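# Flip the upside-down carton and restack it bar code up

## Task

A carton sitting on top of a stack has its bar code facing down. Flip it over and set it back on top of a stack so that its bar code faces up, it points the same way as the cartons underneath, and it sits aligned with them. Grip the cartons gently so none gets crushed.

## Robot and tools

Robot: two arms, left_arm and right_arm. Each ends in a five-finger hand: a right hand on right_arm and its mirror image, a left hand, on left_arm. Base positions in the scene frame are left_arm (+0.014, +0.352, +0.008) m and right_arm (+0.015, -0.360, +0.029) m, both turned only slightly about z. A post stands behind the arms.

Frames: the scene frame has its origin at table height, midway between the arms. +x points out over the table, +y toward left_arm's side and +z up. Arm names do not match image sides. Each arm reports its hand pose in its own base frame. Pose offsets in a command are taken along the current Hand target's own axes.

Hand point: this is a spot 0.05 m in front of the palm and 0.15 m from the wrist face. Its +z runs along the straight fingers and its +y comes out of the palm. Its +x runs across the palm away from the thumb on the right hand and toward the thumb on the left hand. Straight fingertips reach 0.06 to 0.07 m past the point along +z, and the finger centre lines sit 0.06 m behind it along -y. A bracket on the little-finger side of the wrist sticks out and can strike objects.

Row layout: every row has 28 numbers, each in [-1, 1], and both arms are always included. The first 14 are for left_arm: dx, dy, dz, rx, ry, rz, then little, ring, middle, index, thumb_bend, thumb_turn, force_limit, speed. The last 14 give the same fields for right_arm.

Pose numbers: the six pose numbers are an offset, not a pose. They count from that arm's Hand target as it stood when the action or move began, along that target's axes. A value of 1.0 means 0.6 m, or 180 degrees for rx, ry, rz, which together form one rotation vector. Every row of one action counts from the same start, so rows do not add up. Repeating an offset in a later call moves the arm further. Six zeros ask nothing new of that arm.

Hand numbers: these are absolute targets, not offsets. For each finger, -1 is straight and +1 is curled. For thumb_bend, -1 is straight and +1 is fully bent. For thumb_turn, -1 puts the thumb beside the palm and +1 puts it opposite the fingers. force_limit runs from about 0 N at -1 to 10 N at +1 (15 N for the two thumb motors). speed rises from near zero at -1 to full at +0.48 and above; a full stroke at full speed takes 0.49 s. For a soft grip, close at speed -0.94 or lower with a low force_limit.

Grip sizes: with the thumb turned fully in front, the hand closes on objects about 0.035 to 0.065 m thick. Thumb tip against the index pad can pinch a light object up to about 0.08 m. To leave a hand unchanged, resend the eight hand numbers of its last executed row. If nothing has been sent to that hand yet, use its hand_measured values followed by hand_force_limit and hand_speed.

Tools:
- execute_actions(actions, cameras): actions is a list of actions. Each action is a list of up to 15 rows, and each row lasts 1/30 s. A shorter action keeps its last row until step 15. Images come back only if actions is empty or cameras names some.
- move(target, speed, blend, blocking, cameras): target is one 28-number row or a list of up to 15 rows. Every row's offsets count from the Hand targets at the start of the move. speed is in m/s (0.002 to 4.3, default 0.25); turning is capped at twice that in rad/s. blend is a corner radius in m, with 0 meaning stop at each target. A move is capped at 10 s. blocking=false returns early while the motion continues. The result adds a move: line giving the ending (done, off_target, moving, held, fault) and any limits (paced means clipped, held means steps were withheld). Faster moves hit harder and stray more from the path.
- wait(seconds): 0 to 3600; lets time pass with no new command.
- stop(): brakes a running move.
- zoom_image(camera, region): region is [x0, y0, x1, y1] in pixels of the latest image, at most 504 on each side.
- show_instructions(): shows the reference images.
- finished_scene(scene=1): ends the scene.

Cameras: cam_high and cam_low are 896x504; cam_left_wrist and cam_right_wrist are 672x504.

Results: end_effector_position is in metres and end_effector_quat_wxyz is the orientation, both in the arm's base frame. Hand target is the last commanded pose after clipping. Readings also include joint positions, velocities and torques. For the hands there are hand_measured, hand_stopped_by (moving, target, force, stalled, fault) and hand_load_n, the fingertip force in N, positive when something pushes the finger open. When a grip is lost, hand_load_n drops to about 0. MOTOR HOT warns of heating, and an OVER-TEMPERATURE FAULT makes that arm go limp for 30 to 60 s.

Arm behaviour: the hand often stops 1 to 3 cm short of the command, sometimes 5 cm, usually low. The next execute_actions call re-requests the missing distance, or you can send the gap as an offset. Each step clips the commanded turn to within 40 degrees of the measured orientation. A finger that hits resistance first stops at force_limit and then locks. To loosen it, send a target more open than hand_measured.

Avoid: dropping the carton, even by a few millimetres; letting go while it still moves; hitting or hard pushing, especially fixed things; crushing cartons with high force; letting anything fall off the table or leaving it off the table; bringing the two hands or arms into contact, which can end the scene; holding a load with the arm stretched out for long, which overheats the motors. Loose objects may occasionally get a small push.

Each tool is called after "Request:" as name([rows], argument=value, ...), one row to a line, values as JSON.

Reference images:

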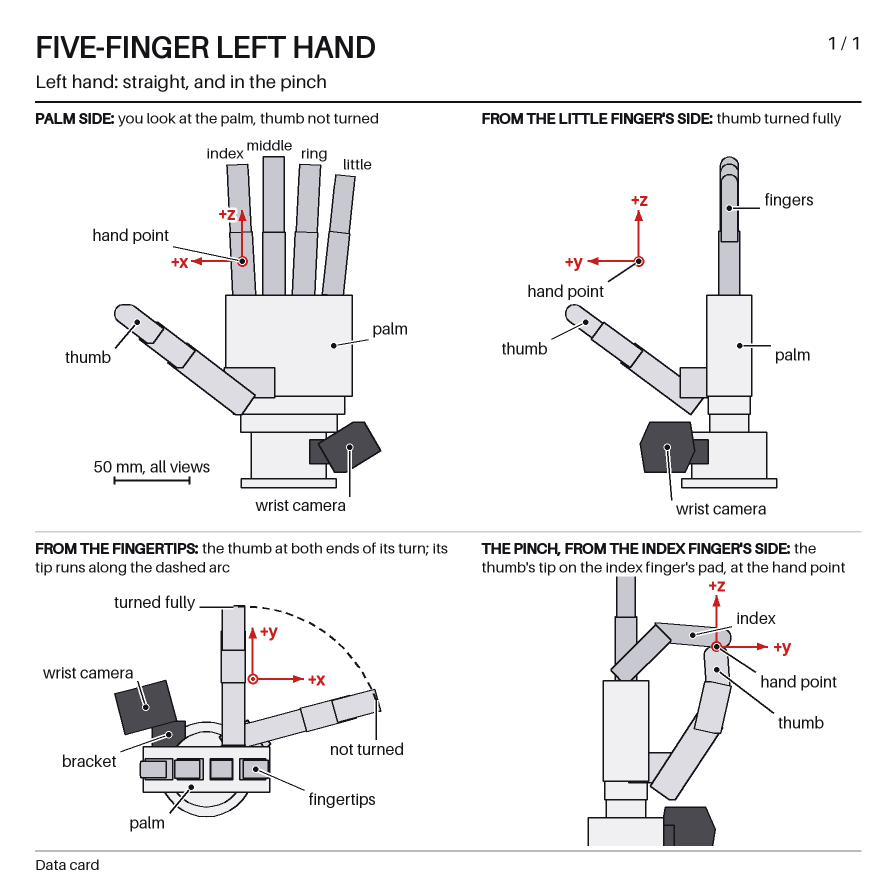

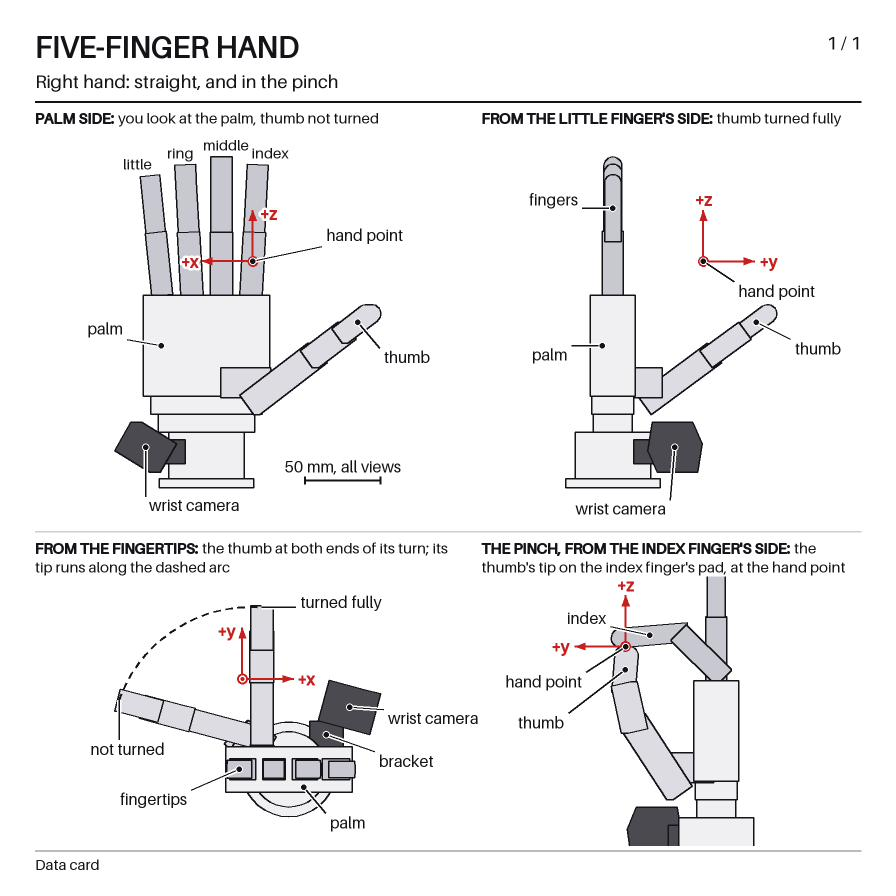

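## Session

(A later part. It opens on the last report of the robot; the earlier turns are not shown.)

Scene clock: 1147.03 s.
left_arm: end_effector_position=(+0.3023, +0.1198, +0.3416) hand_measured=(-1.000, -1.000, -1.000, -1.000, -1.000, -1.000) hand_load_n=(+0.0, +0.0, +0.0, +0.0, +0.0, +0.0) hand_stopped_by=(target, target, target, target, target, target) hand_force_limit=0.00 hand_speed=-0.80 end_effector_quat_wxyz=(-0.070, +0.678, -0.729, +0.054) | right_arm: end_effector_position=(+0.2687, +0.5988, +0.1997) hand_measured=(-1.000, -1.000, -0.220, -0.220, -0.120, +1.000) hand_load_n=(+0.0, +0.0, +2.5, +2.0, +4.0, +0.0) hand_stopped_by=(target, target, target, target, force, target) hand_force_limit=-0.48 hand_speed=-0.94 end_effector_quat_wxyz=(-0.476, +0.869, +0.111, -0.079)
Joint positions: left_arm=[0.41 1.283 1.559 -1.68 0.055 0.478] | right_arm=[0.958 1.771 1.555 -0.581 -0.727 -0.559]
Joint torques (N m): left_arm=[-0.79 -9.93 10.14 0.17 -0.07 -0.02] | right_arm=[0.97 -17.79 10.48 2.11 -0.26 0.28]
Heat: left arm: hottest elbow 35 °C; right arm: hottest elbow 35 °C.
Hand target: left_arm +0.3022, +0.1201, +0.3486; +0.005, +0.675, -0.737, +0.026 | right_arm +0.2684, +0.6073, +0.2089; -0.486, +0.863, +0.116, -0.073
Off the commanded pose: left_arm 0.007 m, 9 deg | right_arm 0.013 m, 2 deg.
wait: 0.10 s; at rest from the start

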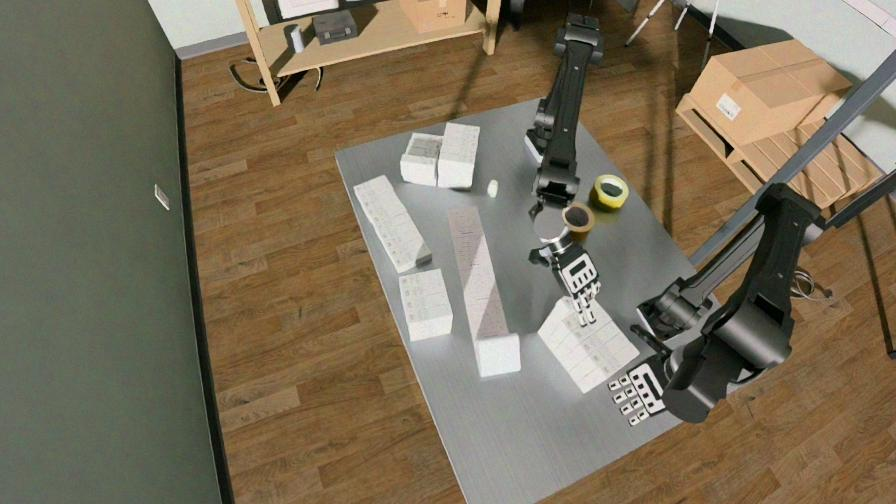

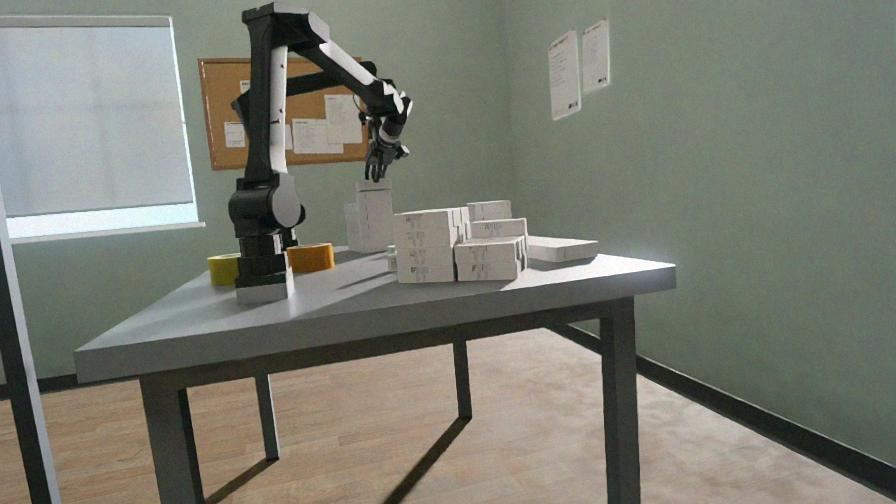

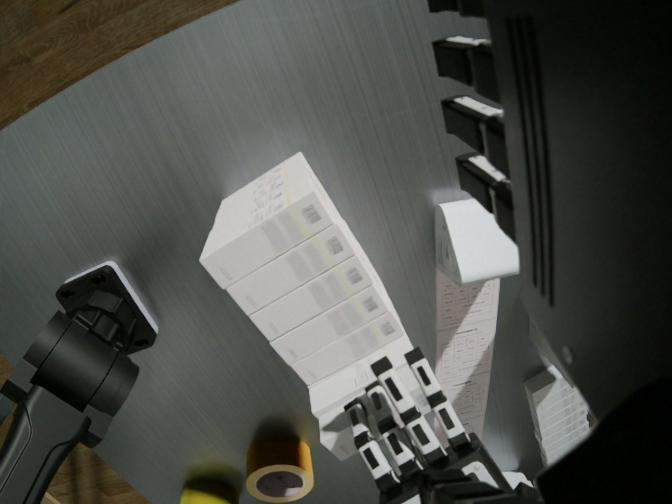

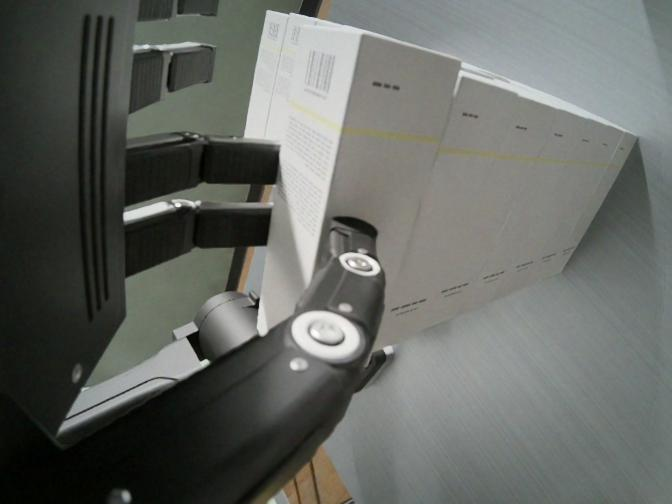

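Request:
zoom_image(camera="cam_right_wrist", region=[380, 230, 480, 330])

Request:
zoom_image(camera="cam_right_wrist", region=[450, 60, 560, 170])

Request:
zoom_image(camera="cam_right_wrist", region=[420, 140, 520, 240])

Scaled by 5.040 from the camera's image (finer frame: 960x720).

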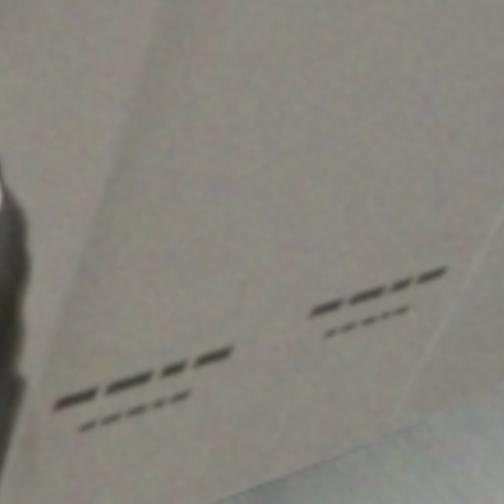

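Scaled by 4.582 from the camera's image (finer frame: 960x720).

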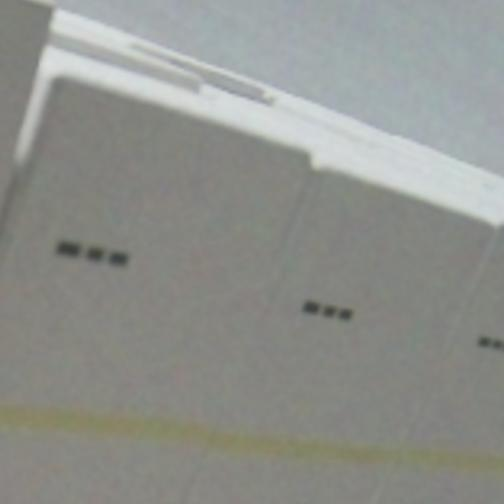

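Scaled by 5.040 from the camera's image (finer frame: 960x720).

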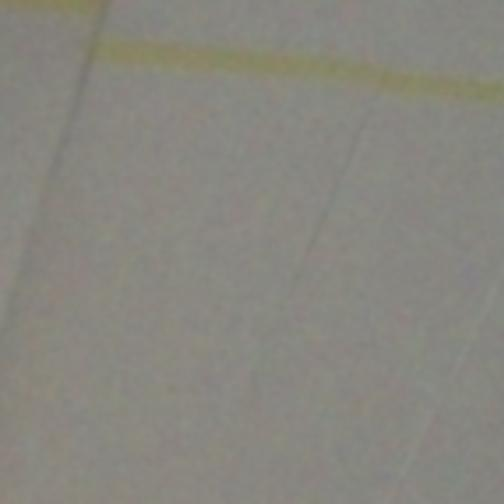

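Request:
zoom_image(camera="cam_low", region=[355, 172, 385, 212])

Request:
zoom_image(camera="cam_low", region=[370, 172, 400, 212])

Request:
zoom_image(camera="cam_low", region=[340, 172, 410, 256])

Scaled by 12.600 from the camera's image (finer frame: 1280x720).

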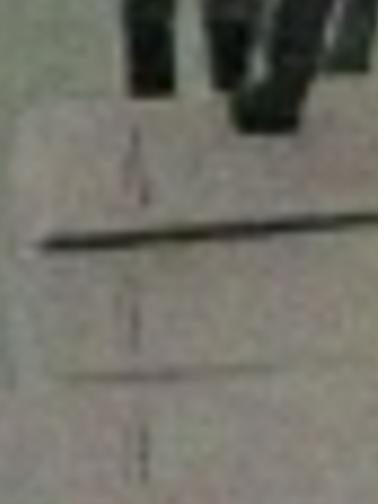

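Scaled by 12.600 from the camera's image (finer frame: 1280x720).

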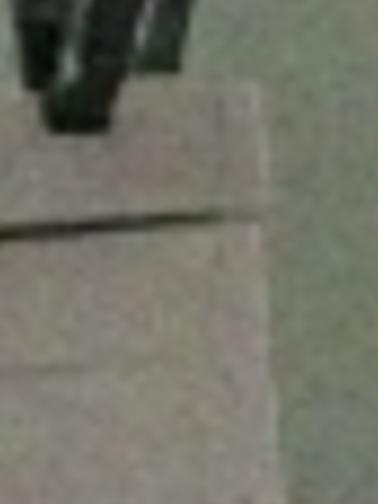

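Scaled by 6.000 from the camera's image (finer frame: 1280x720).

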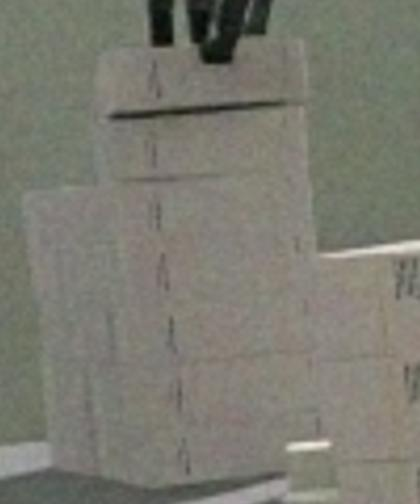

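Request:
move(target=[0,0,0,0,0,0,-1,-1,-1,-1,-1,-1,0,-0.8,-0.0117,-0.0016,0.0028,0,0,0,-1,-1,-0.22,-0.22,0.1,1,-0.48,-0.94], speed=0.04)

Scene clock: 1234.27 s.
left_arm: end_effector_position=(+0.3023, +0.1198, +0.3416) hand_measured=(-1.000, -1.000, -1.000, -1.000, -1.000, -1.000) hand_load_n=(+0.0, +0.0, +0.0, +0.0, +0.0, +0.0) hand_stopped_by=(target, target, target, target, target, target) hand_force_limit=0.00 hand_speed=-0.80 end_effector_quat_wxyz=(-0.070, +0.678, -0.729, +0.054) | right_arm: end_effector_position=(+0.2646, +0.6024, +0.1987) hand_measured=(-1.000, -1.000, -0.220, -0.220, -0.120, +1.000) hand_load_n=(+0.0, +0.0, +2.5, +2.0, +4.0, +0.0) hand_stopped_by=(target, target, target, target, force, target) hand_force_limit=-0.48 hand_speed=-0.94 end_effector_quat_wxyz=(-0.477, +0.868, +0.111, -0.079)
Joint positions: left_arm=[0.41 1.283 1.559 -1.68 0.055 0.478] | right_arm=[0.967 1.771 1.55 -0.566 -0.721 -0.548]
Joint torques (N m): left_arm=[-0.85 -9.82 10.18 0.18 -0.07 -0.03] | right_arm=[1.03 -18.9 9.51 1.96 -0.19 0.27]
Heat: left arm: hottest elbow 36 °C; right arm: hottest elbow 35 °C.
Hand target: left_arm +0.3022, +0.1201, +0.3486; +0.005, +0.675, -0.737, +0.026 | right_arm +0.2612, +0.6072, +0.2090; -0.486, +0.863, +0.116, -0.073
Off the commanded pose: left_arm 0.007 m, 9 deg | right_arm 0.012 m, 1 deg.
joint sent to its limit (left arm) — joint 4 (wrist pitch), lower limit. The joint targets are off in orientation, not in position.
move: off_target (right_arm)

Request:
wait(seconds=0.1, cameras=["all"])

Request:
zoom_image(camera="cam_right_wrist", region=[330, 10, 490, 130])

Request:
zoom_image(camera="cam_low", region=[340, 172, 410, 256])

Request:
zoom_image(camera="cam_right_wrist", region=[380, 230, 480, 330])

Request:
zoom_image(camera="cam_low", region=[350, 165, 405, 206])

Scene clock: 1237.30 s.
left_arm: end_effector_position=(+0.3023, +0.1198, +0.3416) hand_measured=(-1.000, -1.000, -1.000, -1.000, -1.000, -1.000) hand_load_n=(+0.0, +0.0, +0.0, +0.5, +0.0, -0.5) hand_stopped_by=(target, target, target, target, target, target) hand_force_limit=0.00 hand_speed=-0.80 end_effector_quat_wxyz=(-0.070, +0.678, -0.729, +0.054) | right_arm: end_effector_position=(+0.2647, +0.6025, +0.1988) hand_measured=(-1.000, -1.000, -0.220, -0.220, -0.120, +1.000) hand_load_n=(+0.0, +0.0, +2.5, +1.5, +4.0, +0.0) hand_stopped_by=(target, target, target, target, force, target) hand_force_limit=-0.48 hand_speed=-0.94 end_effector_quat_wxyz=(-0.477, +0.868, +0.111, -0.079)
Joint positions: left_arm=[0.41 1.283 1.559 -1.68 0.055 0.478] | right_arm=[0.967 1.771 1.55 -0.565 -0.721 -0.548]
Joint torques (N m): left_arm=[-0.79 -9.93 10.17 0.2 -0.08 -0.02] | right_arm=[0.85 -18.84 9.54 1.96 -0.2 0.27]
Heat: left arm: hottest elbow 36 °C; right arm: hottest elbow 35 °C.
Hand target: left_arm +0.3022, +0.1201, +0.3486; +0.005, +0.675, -0.737, +0.026 | right_arm +0.2612, +0.6073, +0.2091; -0.486, +0.863, +0.116, -0.073
Off the commanded pose: left_arm 0.007 m, 9 deg | right_arm 0.012 m, 1 deg.
wait: 0.10 s; at rest from the start

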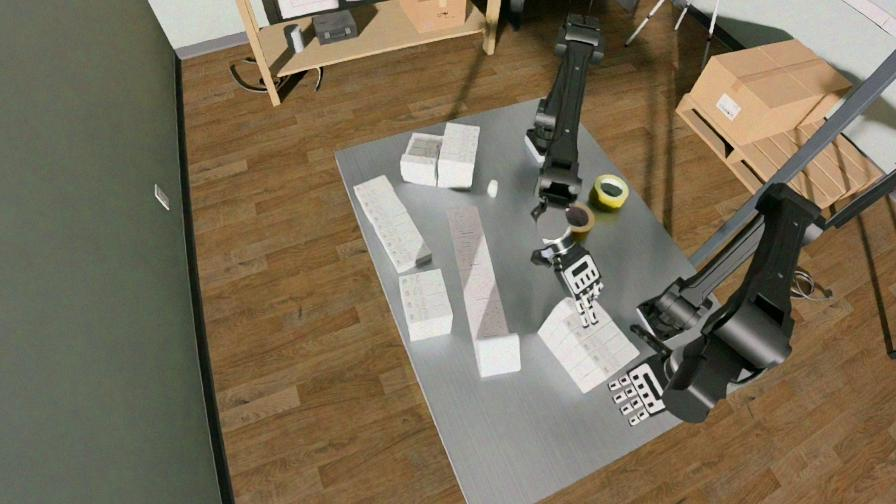

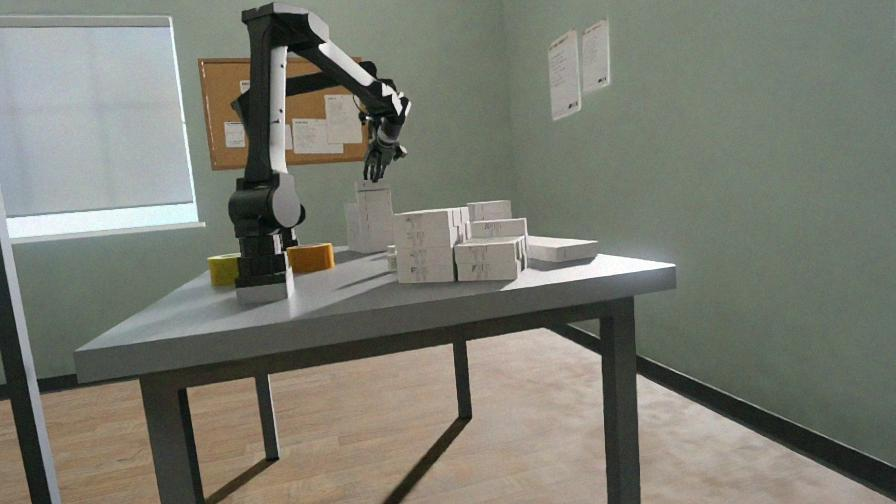

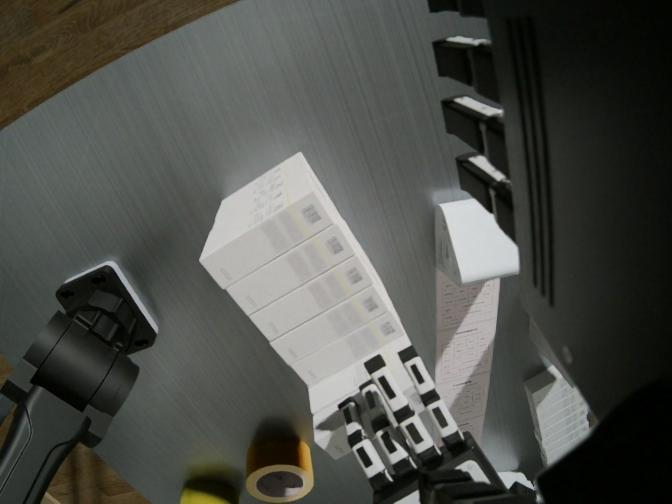

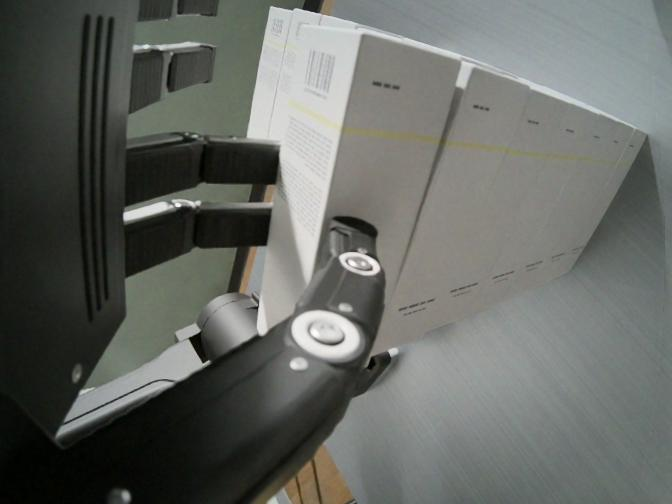

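Scaled by 3.150 from the camera's image (finer frame: 960x720).

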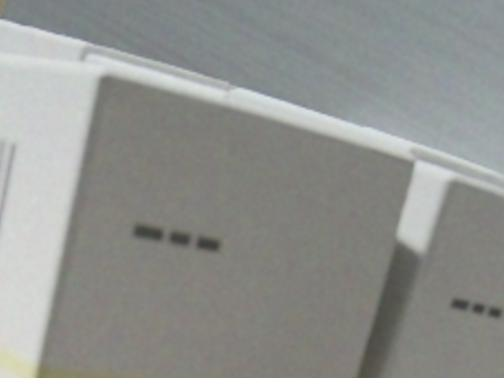

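Scaled by 6.000 from the camera's image (finer frame: 1280x720).

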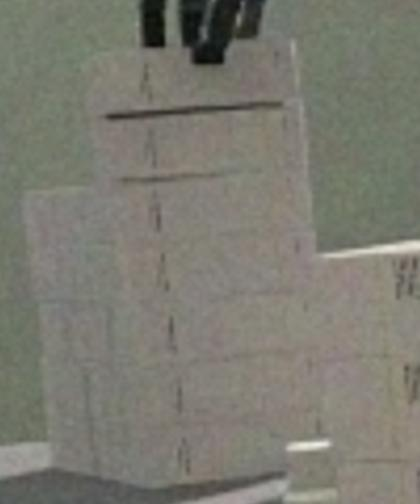

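Scaled by 5.040 from the camera's image (finer frame: 960x720).

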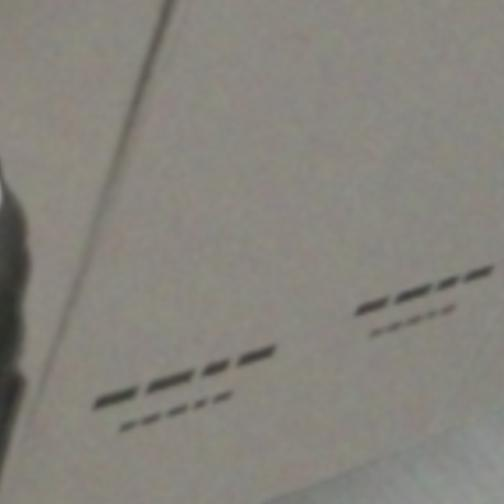

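Scaled by 9.164 from the camera's image (finer frame: 1280x720).

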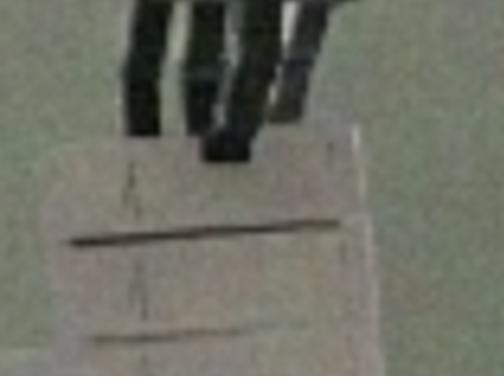

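Request:
move(target=[0,0,0,0,0,0,-1,-1,-1,-1,-1,-1,0,-0.8,0,0.0020,-0.0035,0,0.0096,0.0056,-1,-1,-0.22,-0.22,0.1,1,-0.48,-0.94], speed=0.04, cameras=["all"])

Request:
zoom_image(camera="cam_right_wrist", region=[330, 10, 490, 130])

Request:
zoom_image(camera="cam_low", region=[340, 172, 410, 256])

Request:
zoom_image(camera="cam_right_wrist", region=[380, 230, 480, 330])

Scene clock: 1254.23 s.
left_arm: end_effector_position=(+0.3023, +0.1198, +0.3416) hand_measured=(-1.000, -1.000, -1.000, -1.000, -1.000, -1.000) hand_load_n=(+0.0, +0.0, +0.0, +0.0, +0.0, +0.0) hand_stopped_by=(target, target, target, target, target, target) hand_force_limit=0.00 hand_speed=-0.80 end_effector_quat_wxyz=(-0.070, +0.678, -0.729, +0.054) | right_arm: end_effector_position=(+0.2644, +0.6017, +0.1983) hand_measured=(-1.000, -1.000, -0.220, -0.220, -0.120, +1.000) hand_load_n=(+0.0, +0.0, +3.0, +1.5, +4.0, +0.0) hand_stopped_by=(target, target, target, target, force, target) hand_force_limit=-0.48 hand_speed=-0.94 end_effector_quat_wxyz=(-0.479, +0.870, +0.097, -0.071)
Joint positions: left_arm=[0.41 1.283 1.559 -1.68 0.055 0.478] | right_arm=[0.97 1.757 1.527 -0.535 -0.697 -0.516]
Joint torques (N m): left_arm=[-0.85 -9.82 10.18 0.18 -0.07 -0.02] | right_arm=[0.97 -19.02 9.26 1.89 -0.08 0.25]
Heat: left arm: hottest elbow 36 °C; right arm: hottest elbow 35 °C.
Hand target: left_arm +0.3022, +0.1201, +0.3486; +0.005, +0.675, -0.737, +0.026 | right_arm +0.2617, +0.6048, +0.2089; -0.487, +0.865, +0.101, -0.064
Off the commanded pose: left_arm 0.007 m, 9 deg | right_arm 0.012 m, 1 deg.
joint sent to its limit (left arm) — joint 4 (wrist pitch), lower limit. The joint targets are off in orientation, not in position.
move: off_target (right_arm)

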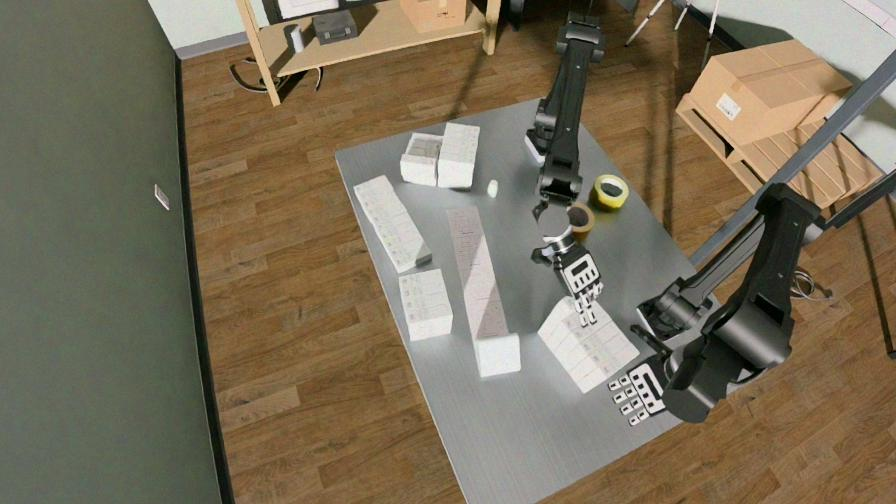

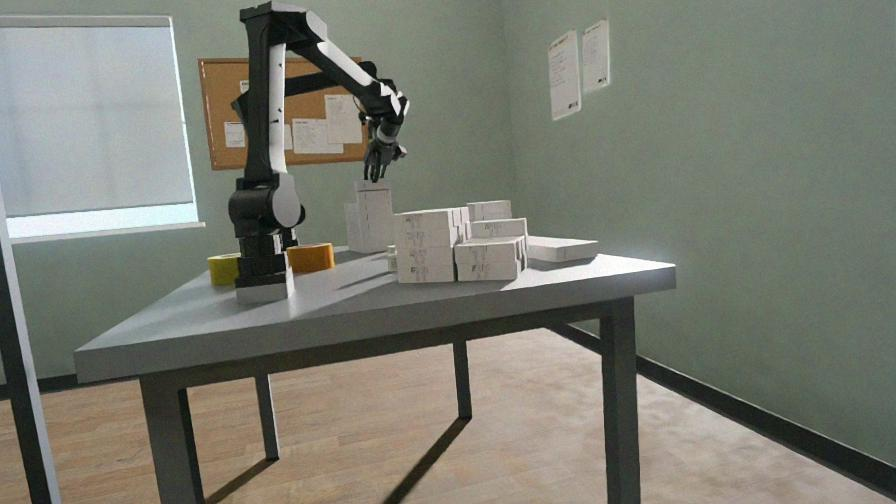

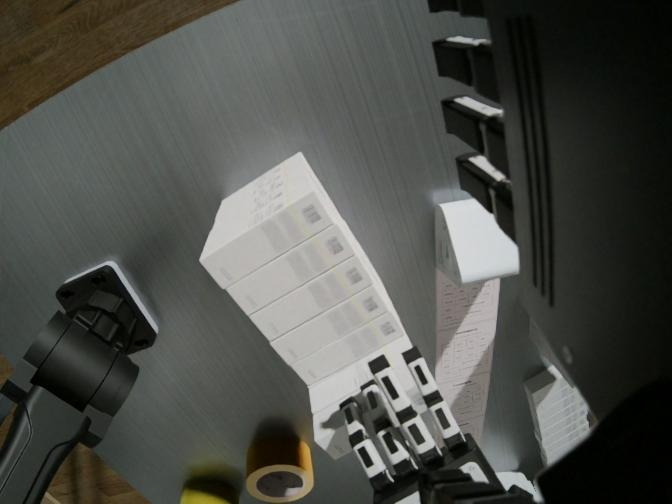

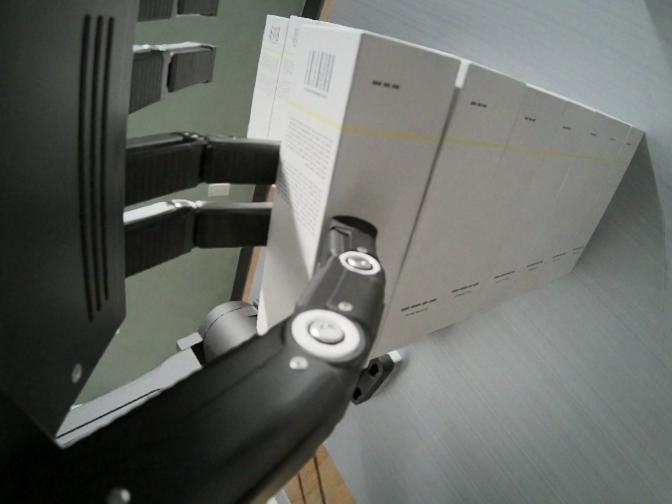

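Scaled by 3.150 from the camera's image (finer frame: 960x720).

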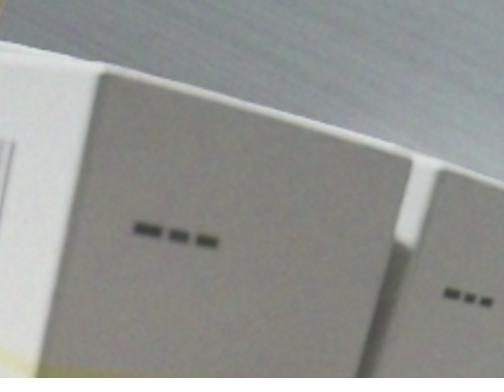

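Scaled by 6.000 from the camera's image (finer frame: 1280x720).

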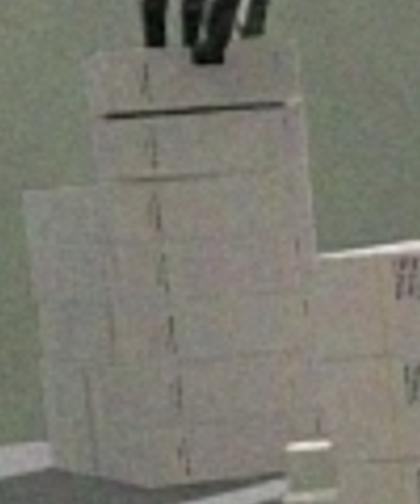

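Scaled by 5.040 from the camera's image (finer frame: 960x720).

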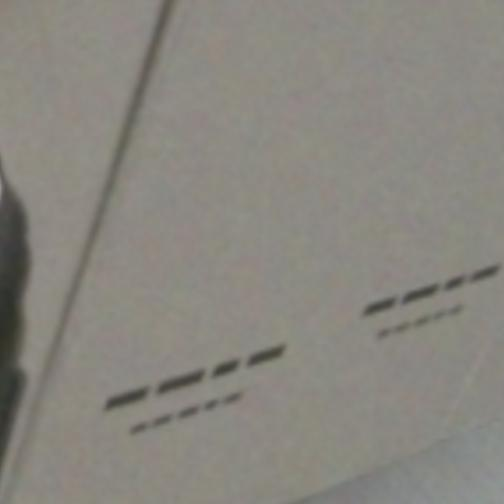

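Request:
move(target=[0,0,0,0,0,0,-1,-1,-1,-1,-1,-1,0,-0.8,0,0.0068,-0.0018,0,0,0,-1,-1,-0.22,-0.22,0.1,1,-0.48,-0.94], speed=0.04, cameras=["cam_right_wrist", "cam_low"])

Request:
zoom_image(camera="cam_right_wrist", region=[330, 10, 490, 130])

Request:
zoom_image(camera="cam_low", region=[340, 172, 410, 256])

Request:
zoom_image(camera="cam_right_wrist", region=[380, 230, 480, 330])

Scene clock: 1263.30 s.
left_arm: end_effector_position=(+0.3023, +0.1198, +0.3416) hand_measured=(-1.000, -1.000, -1.000, -1.000, -1.000, -1.000) hand_load_n=(+0.0, +0.0, +0.0, +0.0, +0.0, +0.0) hand_stopped_by=(target, target, target, target, target, target) hand_force_limit=0.00 hand_speed=-0.80 end_effector_quat_wxyz=(-0.070, +0.678, -0.729, +0.054) | right_arm: end_effector_position=(+0.2639, +0.6010, +0.1982) hand_measured=(-1.000, -1.000, -0.220, -0.220, -0.120, +1.000) hand_load_n=(+0.0, +0.0, +2.5, +2.0, +4.0, +0.0) hand_stopped_by=(target, target, target, target, force, target) hand_force_limit=-0.48 hand_speed=-0.94 end_effector_quat_wxyz=(-0.481, +0.868, +0.098, -0.070)
Joint positions: left_arm=[0.41 1.283 1.559 -1.68 0.055 0.478] | right_arm=[0.97 1.752 1.517 -0.525 -0.697 -0.515]
Joint torques (N m): left_arm=[-0.91 -9.93 10.15 0.18 -0.07 -0.02] | right_arm=[0.73 -18.73 9.01 1.8 -0.17 0.21]
Heat: left arm: hottest elbow 36 °C; right arm: hottest elbow 35 °C.
Hand target: left_arm +0.3022, +0.1201, +0.3486; +0.005, +0.675, -0.737, +0.026 | right_arm +0.2624, +0.6019, +0.2061; -0.487, +0.865, +0.101, -0.064
Off the commanded pose: left_arm 0.007 m, 9 deg | right_arm 0.008 m, 1 deg.
joint sent to its limit (left arm) — joint 4 (wrist pitch), lower limit. The joint targets are off in orientation, not in position.
move: done
Images, in order (width x height): cam_low 896x504, cam_right_wrist 672x504.

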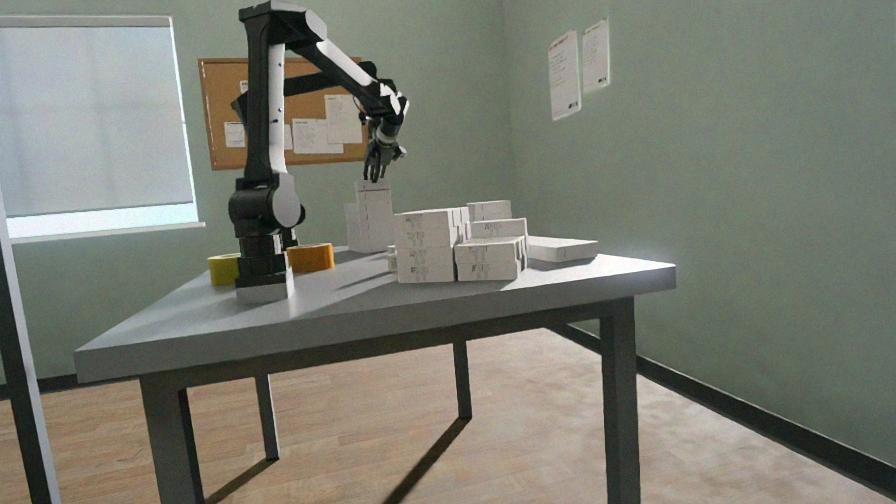

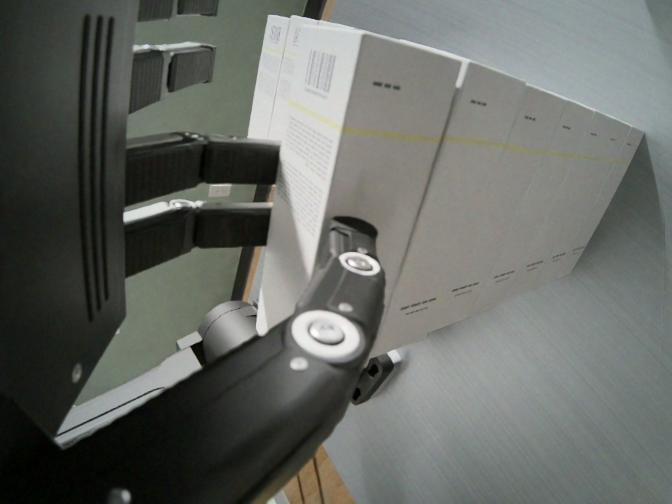

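Scaled by 3.150 from the camera's image (finer frame: 960x720).

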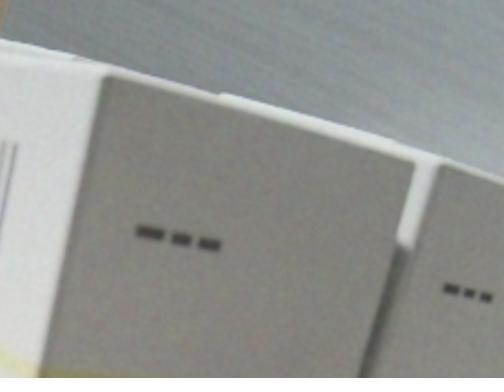

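Scaled by 6.000 from the camera's image (finer frame: 1280x720).

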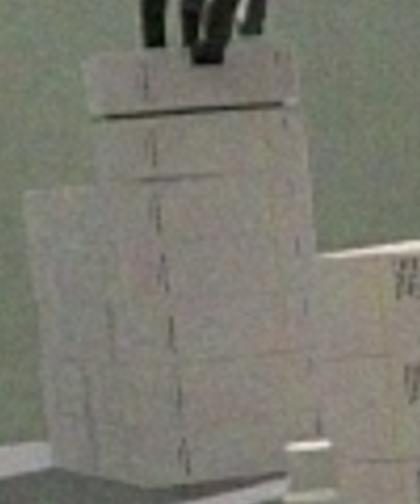

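Scaled by 5.040 from the camera's image (finer frame: 960x720).

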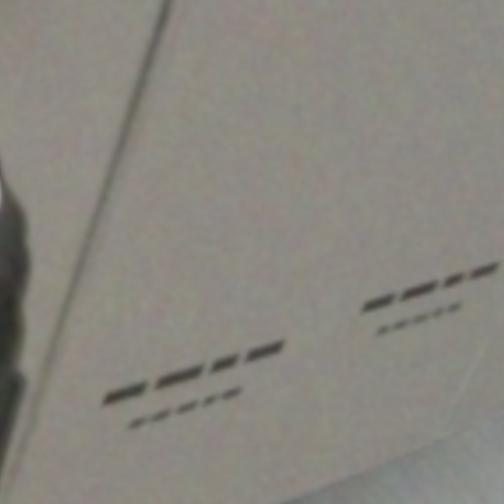

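Request:
move(target=[0,0,0,0,0,0,-1,-1,-1,-1,-1,-1,0,-0.8,0,0.0088,0.0022,0,0,0,-1,-1,-0.22,-0.22,0.1,1,-0.48,-0.94], speed=0.03, cameras=["cam_right_wrist", "cam_low"])

Request:
zoom_image(camera="cam_right_wrist", region=[330, 10, 490, 130])

Request:
zoom_image(camera="cam_low", region=[350, 165, 405, 206])

Scene clock: 1268.10 s.
left_arm: end_effector_position=(+0.3023, +0.1198, +0.3416) hand_measured=(-1.000, -1.000, -1.000, -1.000, -1.000, -1.000) hand_load_n=(+0.5, +0.0, +0.0, +0.0, +0.0, +0.0) hand_stopped_by=(target, target, target, target, target, target) hand_force_limit=0.00 hand_speed=-0.80 end_effector_quat_wxyz=(-0.070, +0.678, -0.729, +0.054) | right_arm: end_effector_position=(+0.2638, +0.6009, +0.1977) hand_measured=(-1.000, -1.000, -0.220, -0.220, -0.120, +1.000) hand_load_n=(+0.0, +0.0, +3.0, +2.0, +4.0, +0.0) hand_stopped_by=(target, target, target, target, force, target) hand_force_limit=-0.48 hand_speed=-0.94 end_effector_quat_wxyz=(-0.484, +0.867, +0.099, -0.067)
Joint positions: left_arm=[0.41 1.283 1.559 -1.68 0.055 0.478] | right_arm=[0.97 1.748 1.507 -0.509 -0.697 -0.515]
Joint torques (N m): left_arm=[-0.85 -9.82 10.15 0.18 -0.07 -0.02] | right_arm=[0.5 -18.08 8.79 1.66 -0.22 0.2]
Heat: left arm: hottest elbow 36 °C; right arm: hottest elbow 34 °C.
Hand target: left_arm +0.3022, +0.1201, +0.3486; +0.005, +0.675, -0.737, +0.026 | right_arm +0.2628, +0.6004, +0.2010; -0.487, +0.865, +0.101, -0.064
Off the commanded pose: left_arm 0.007 m, 9 deg | right_arm 0.003 m, 1 deg.
joint sent to its limit (left arm) — joint 4 (wrist pitch), lower limit. The joint targets are off in orientation, not in position.
move: done
Images, in order (width x height): cam_low 896x504, cam_right_wrist 672x504.

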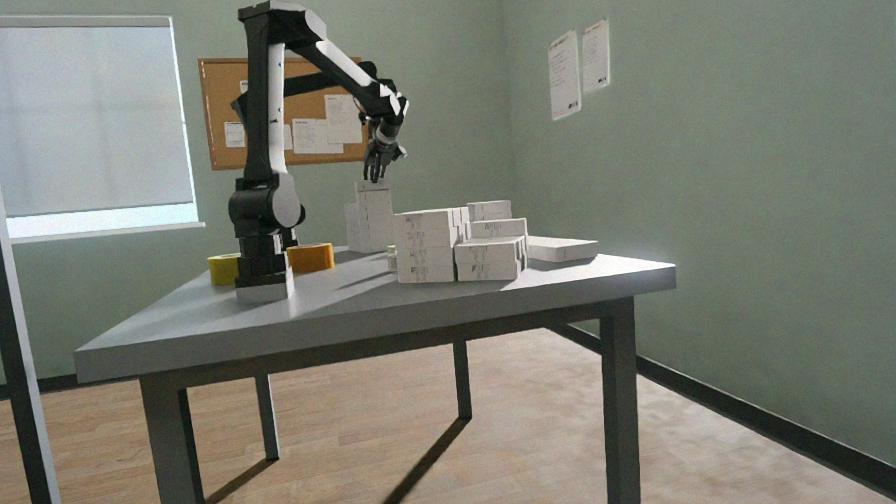

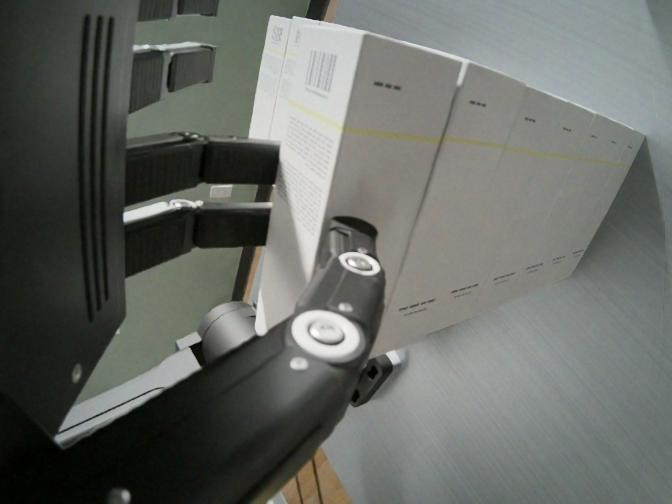

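Scaled by 3.150 from the camera's image (finer frame: 960x720).

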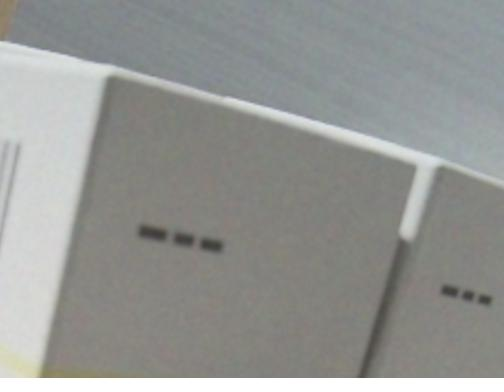

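Scaled by 9.164 from the camera's image (finer frame: 1280x720).

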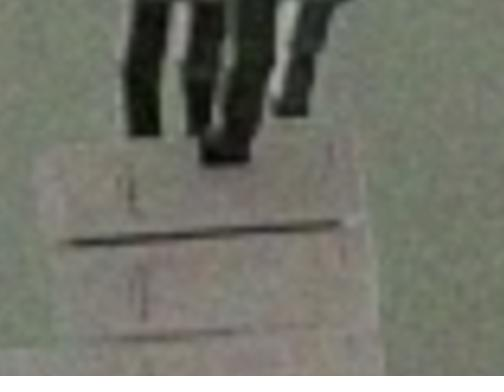

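Request:
move(target=[0,0,0,0,0,0,-1,-1,-1,-1,-1,-1,0,-0.8,0,0.0058,0.0033,0,0,0,-1,-1,-0.22,-0.22,0.1,1,-0.48,-0.94], speed=0.03, cameras=["cam_right_wrist", "cam_low", "cam_high"])

Request:
zoom_image(camera="cam_right_wrist", region=[330, 10, 490, 130])

Request:
zoom_image(camera="cam_low", region=[350, 165, 405, 206])

Scene clock: 1272.33 s.
left_arm: end_effector_position=(+0.3023, +0.1198, +0.3416) hand_measured=(-1.000, -1.000, -1.000, -1.000, -1.000, -1.000) hand_load_n=(+0.0, +0.0, +0.0, +0.0, -0.5, +0.0) hand_stopped_by=(target, target, target, target, target, target) hand_force_limit=0.00 hand_speed=-0.80 end_effector_quat_wxyz=(-0.070, +0.678, -0.729, +0.054) | right_arm: end_effector_position=(+0.2638, +0.6009, +0.1964) hand_measured=(-1.000, -1.000, -0.220, -0.220, -0.120, +1.000) hand_load_n=(+0.0, +0.0, +3.0, +2.0, +3.5, +0.0) hand_stopped_by=(target, target, target, target, force, target) hand_force_limit=-0.48 hand_speed=-0.94 end_effector_quat_wxyz=(-0.486, +0.866, +0.100, -0.066)
Joint positions: left_arm=[0.41 1.283 1.559 -1.68 0.055 0.478] | right_arm=[0.97 1.747 1.501 -0.5 -0.697 -0.515]
Joint torques (N m): left_arm=[-0.73 -9.99 10.18 0.18 -0.08 -0.03] | right_arm=[0.44 -17.85 8.68 1.65 -0.22 0.2]
Heat: left arm: hottest elbow 36 °C; right arm: hottest elbow 34 °C.
Hand target: left_arm +0.3022, +0.1201, +0.3486; +0.005, +0.675, -0.737, +0.026 | right_arm +0.2627, +0.6003, +0.1970; -0.487, +0.865, +0.101, -0.064
Off the commanded pose: left_arm 0.007 m, 9 deg | right_arm 0.001 m, 0 deg.
joint sent to its limit (left arm) — joint 4 (wrist pitch), lower limit. The joint targets are off in orientation, not in position.
move: done
Images, in order (width x height): cam_high 896x504, cam_low 896x504, cam_right_wrist 672x504.

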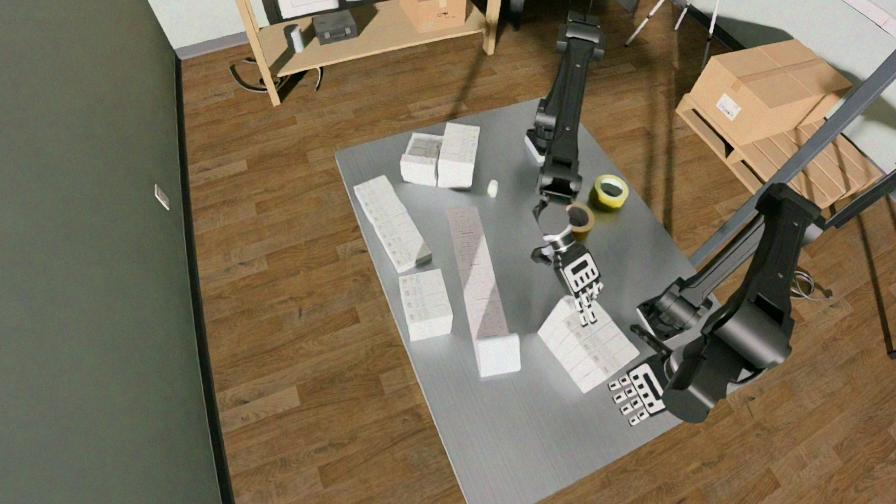

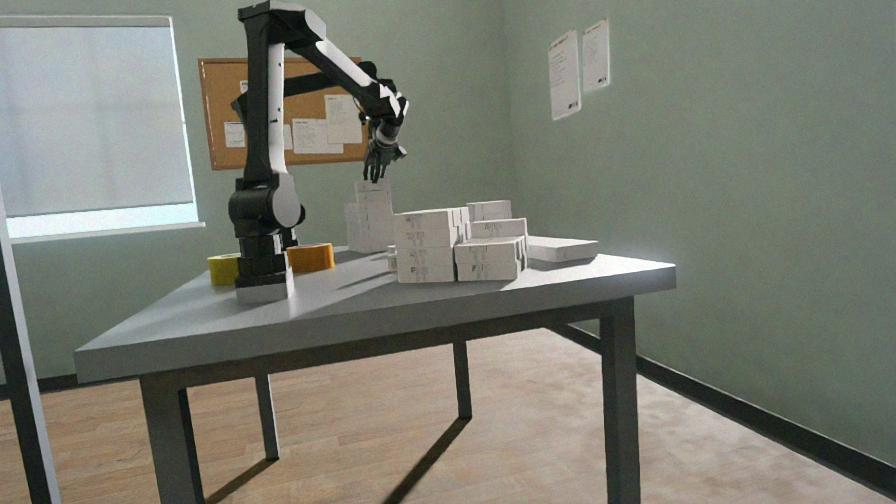

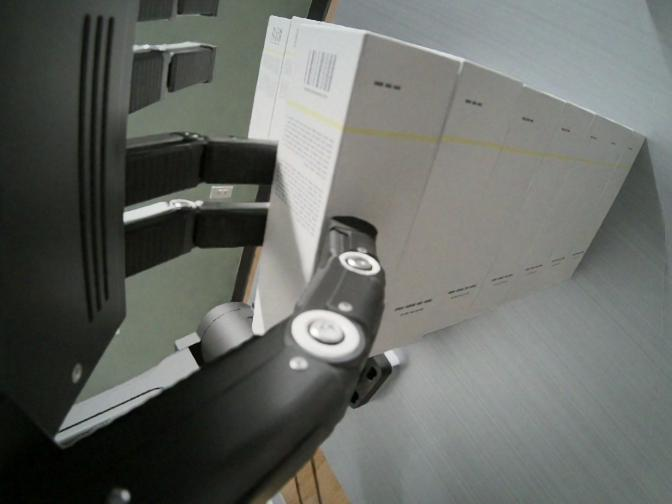

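Scaled by 3.150 from the camera's image (finer frame: 960x720).

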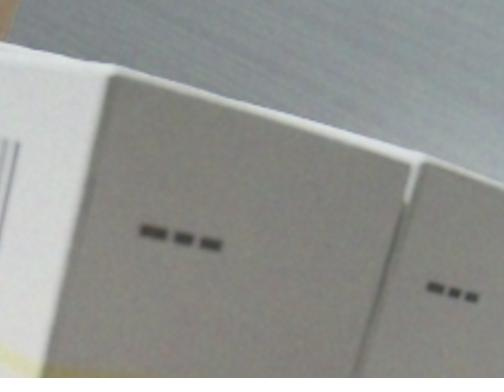

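Scaled by 9.164 from the camera's image (finer frame: 1280x720).

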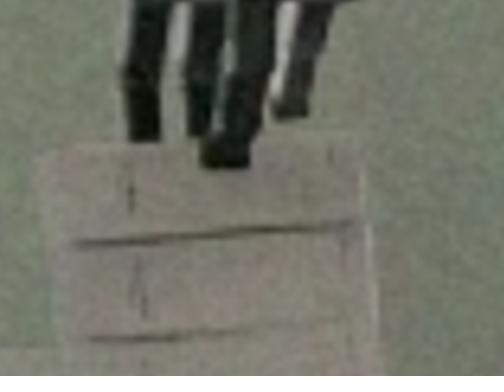

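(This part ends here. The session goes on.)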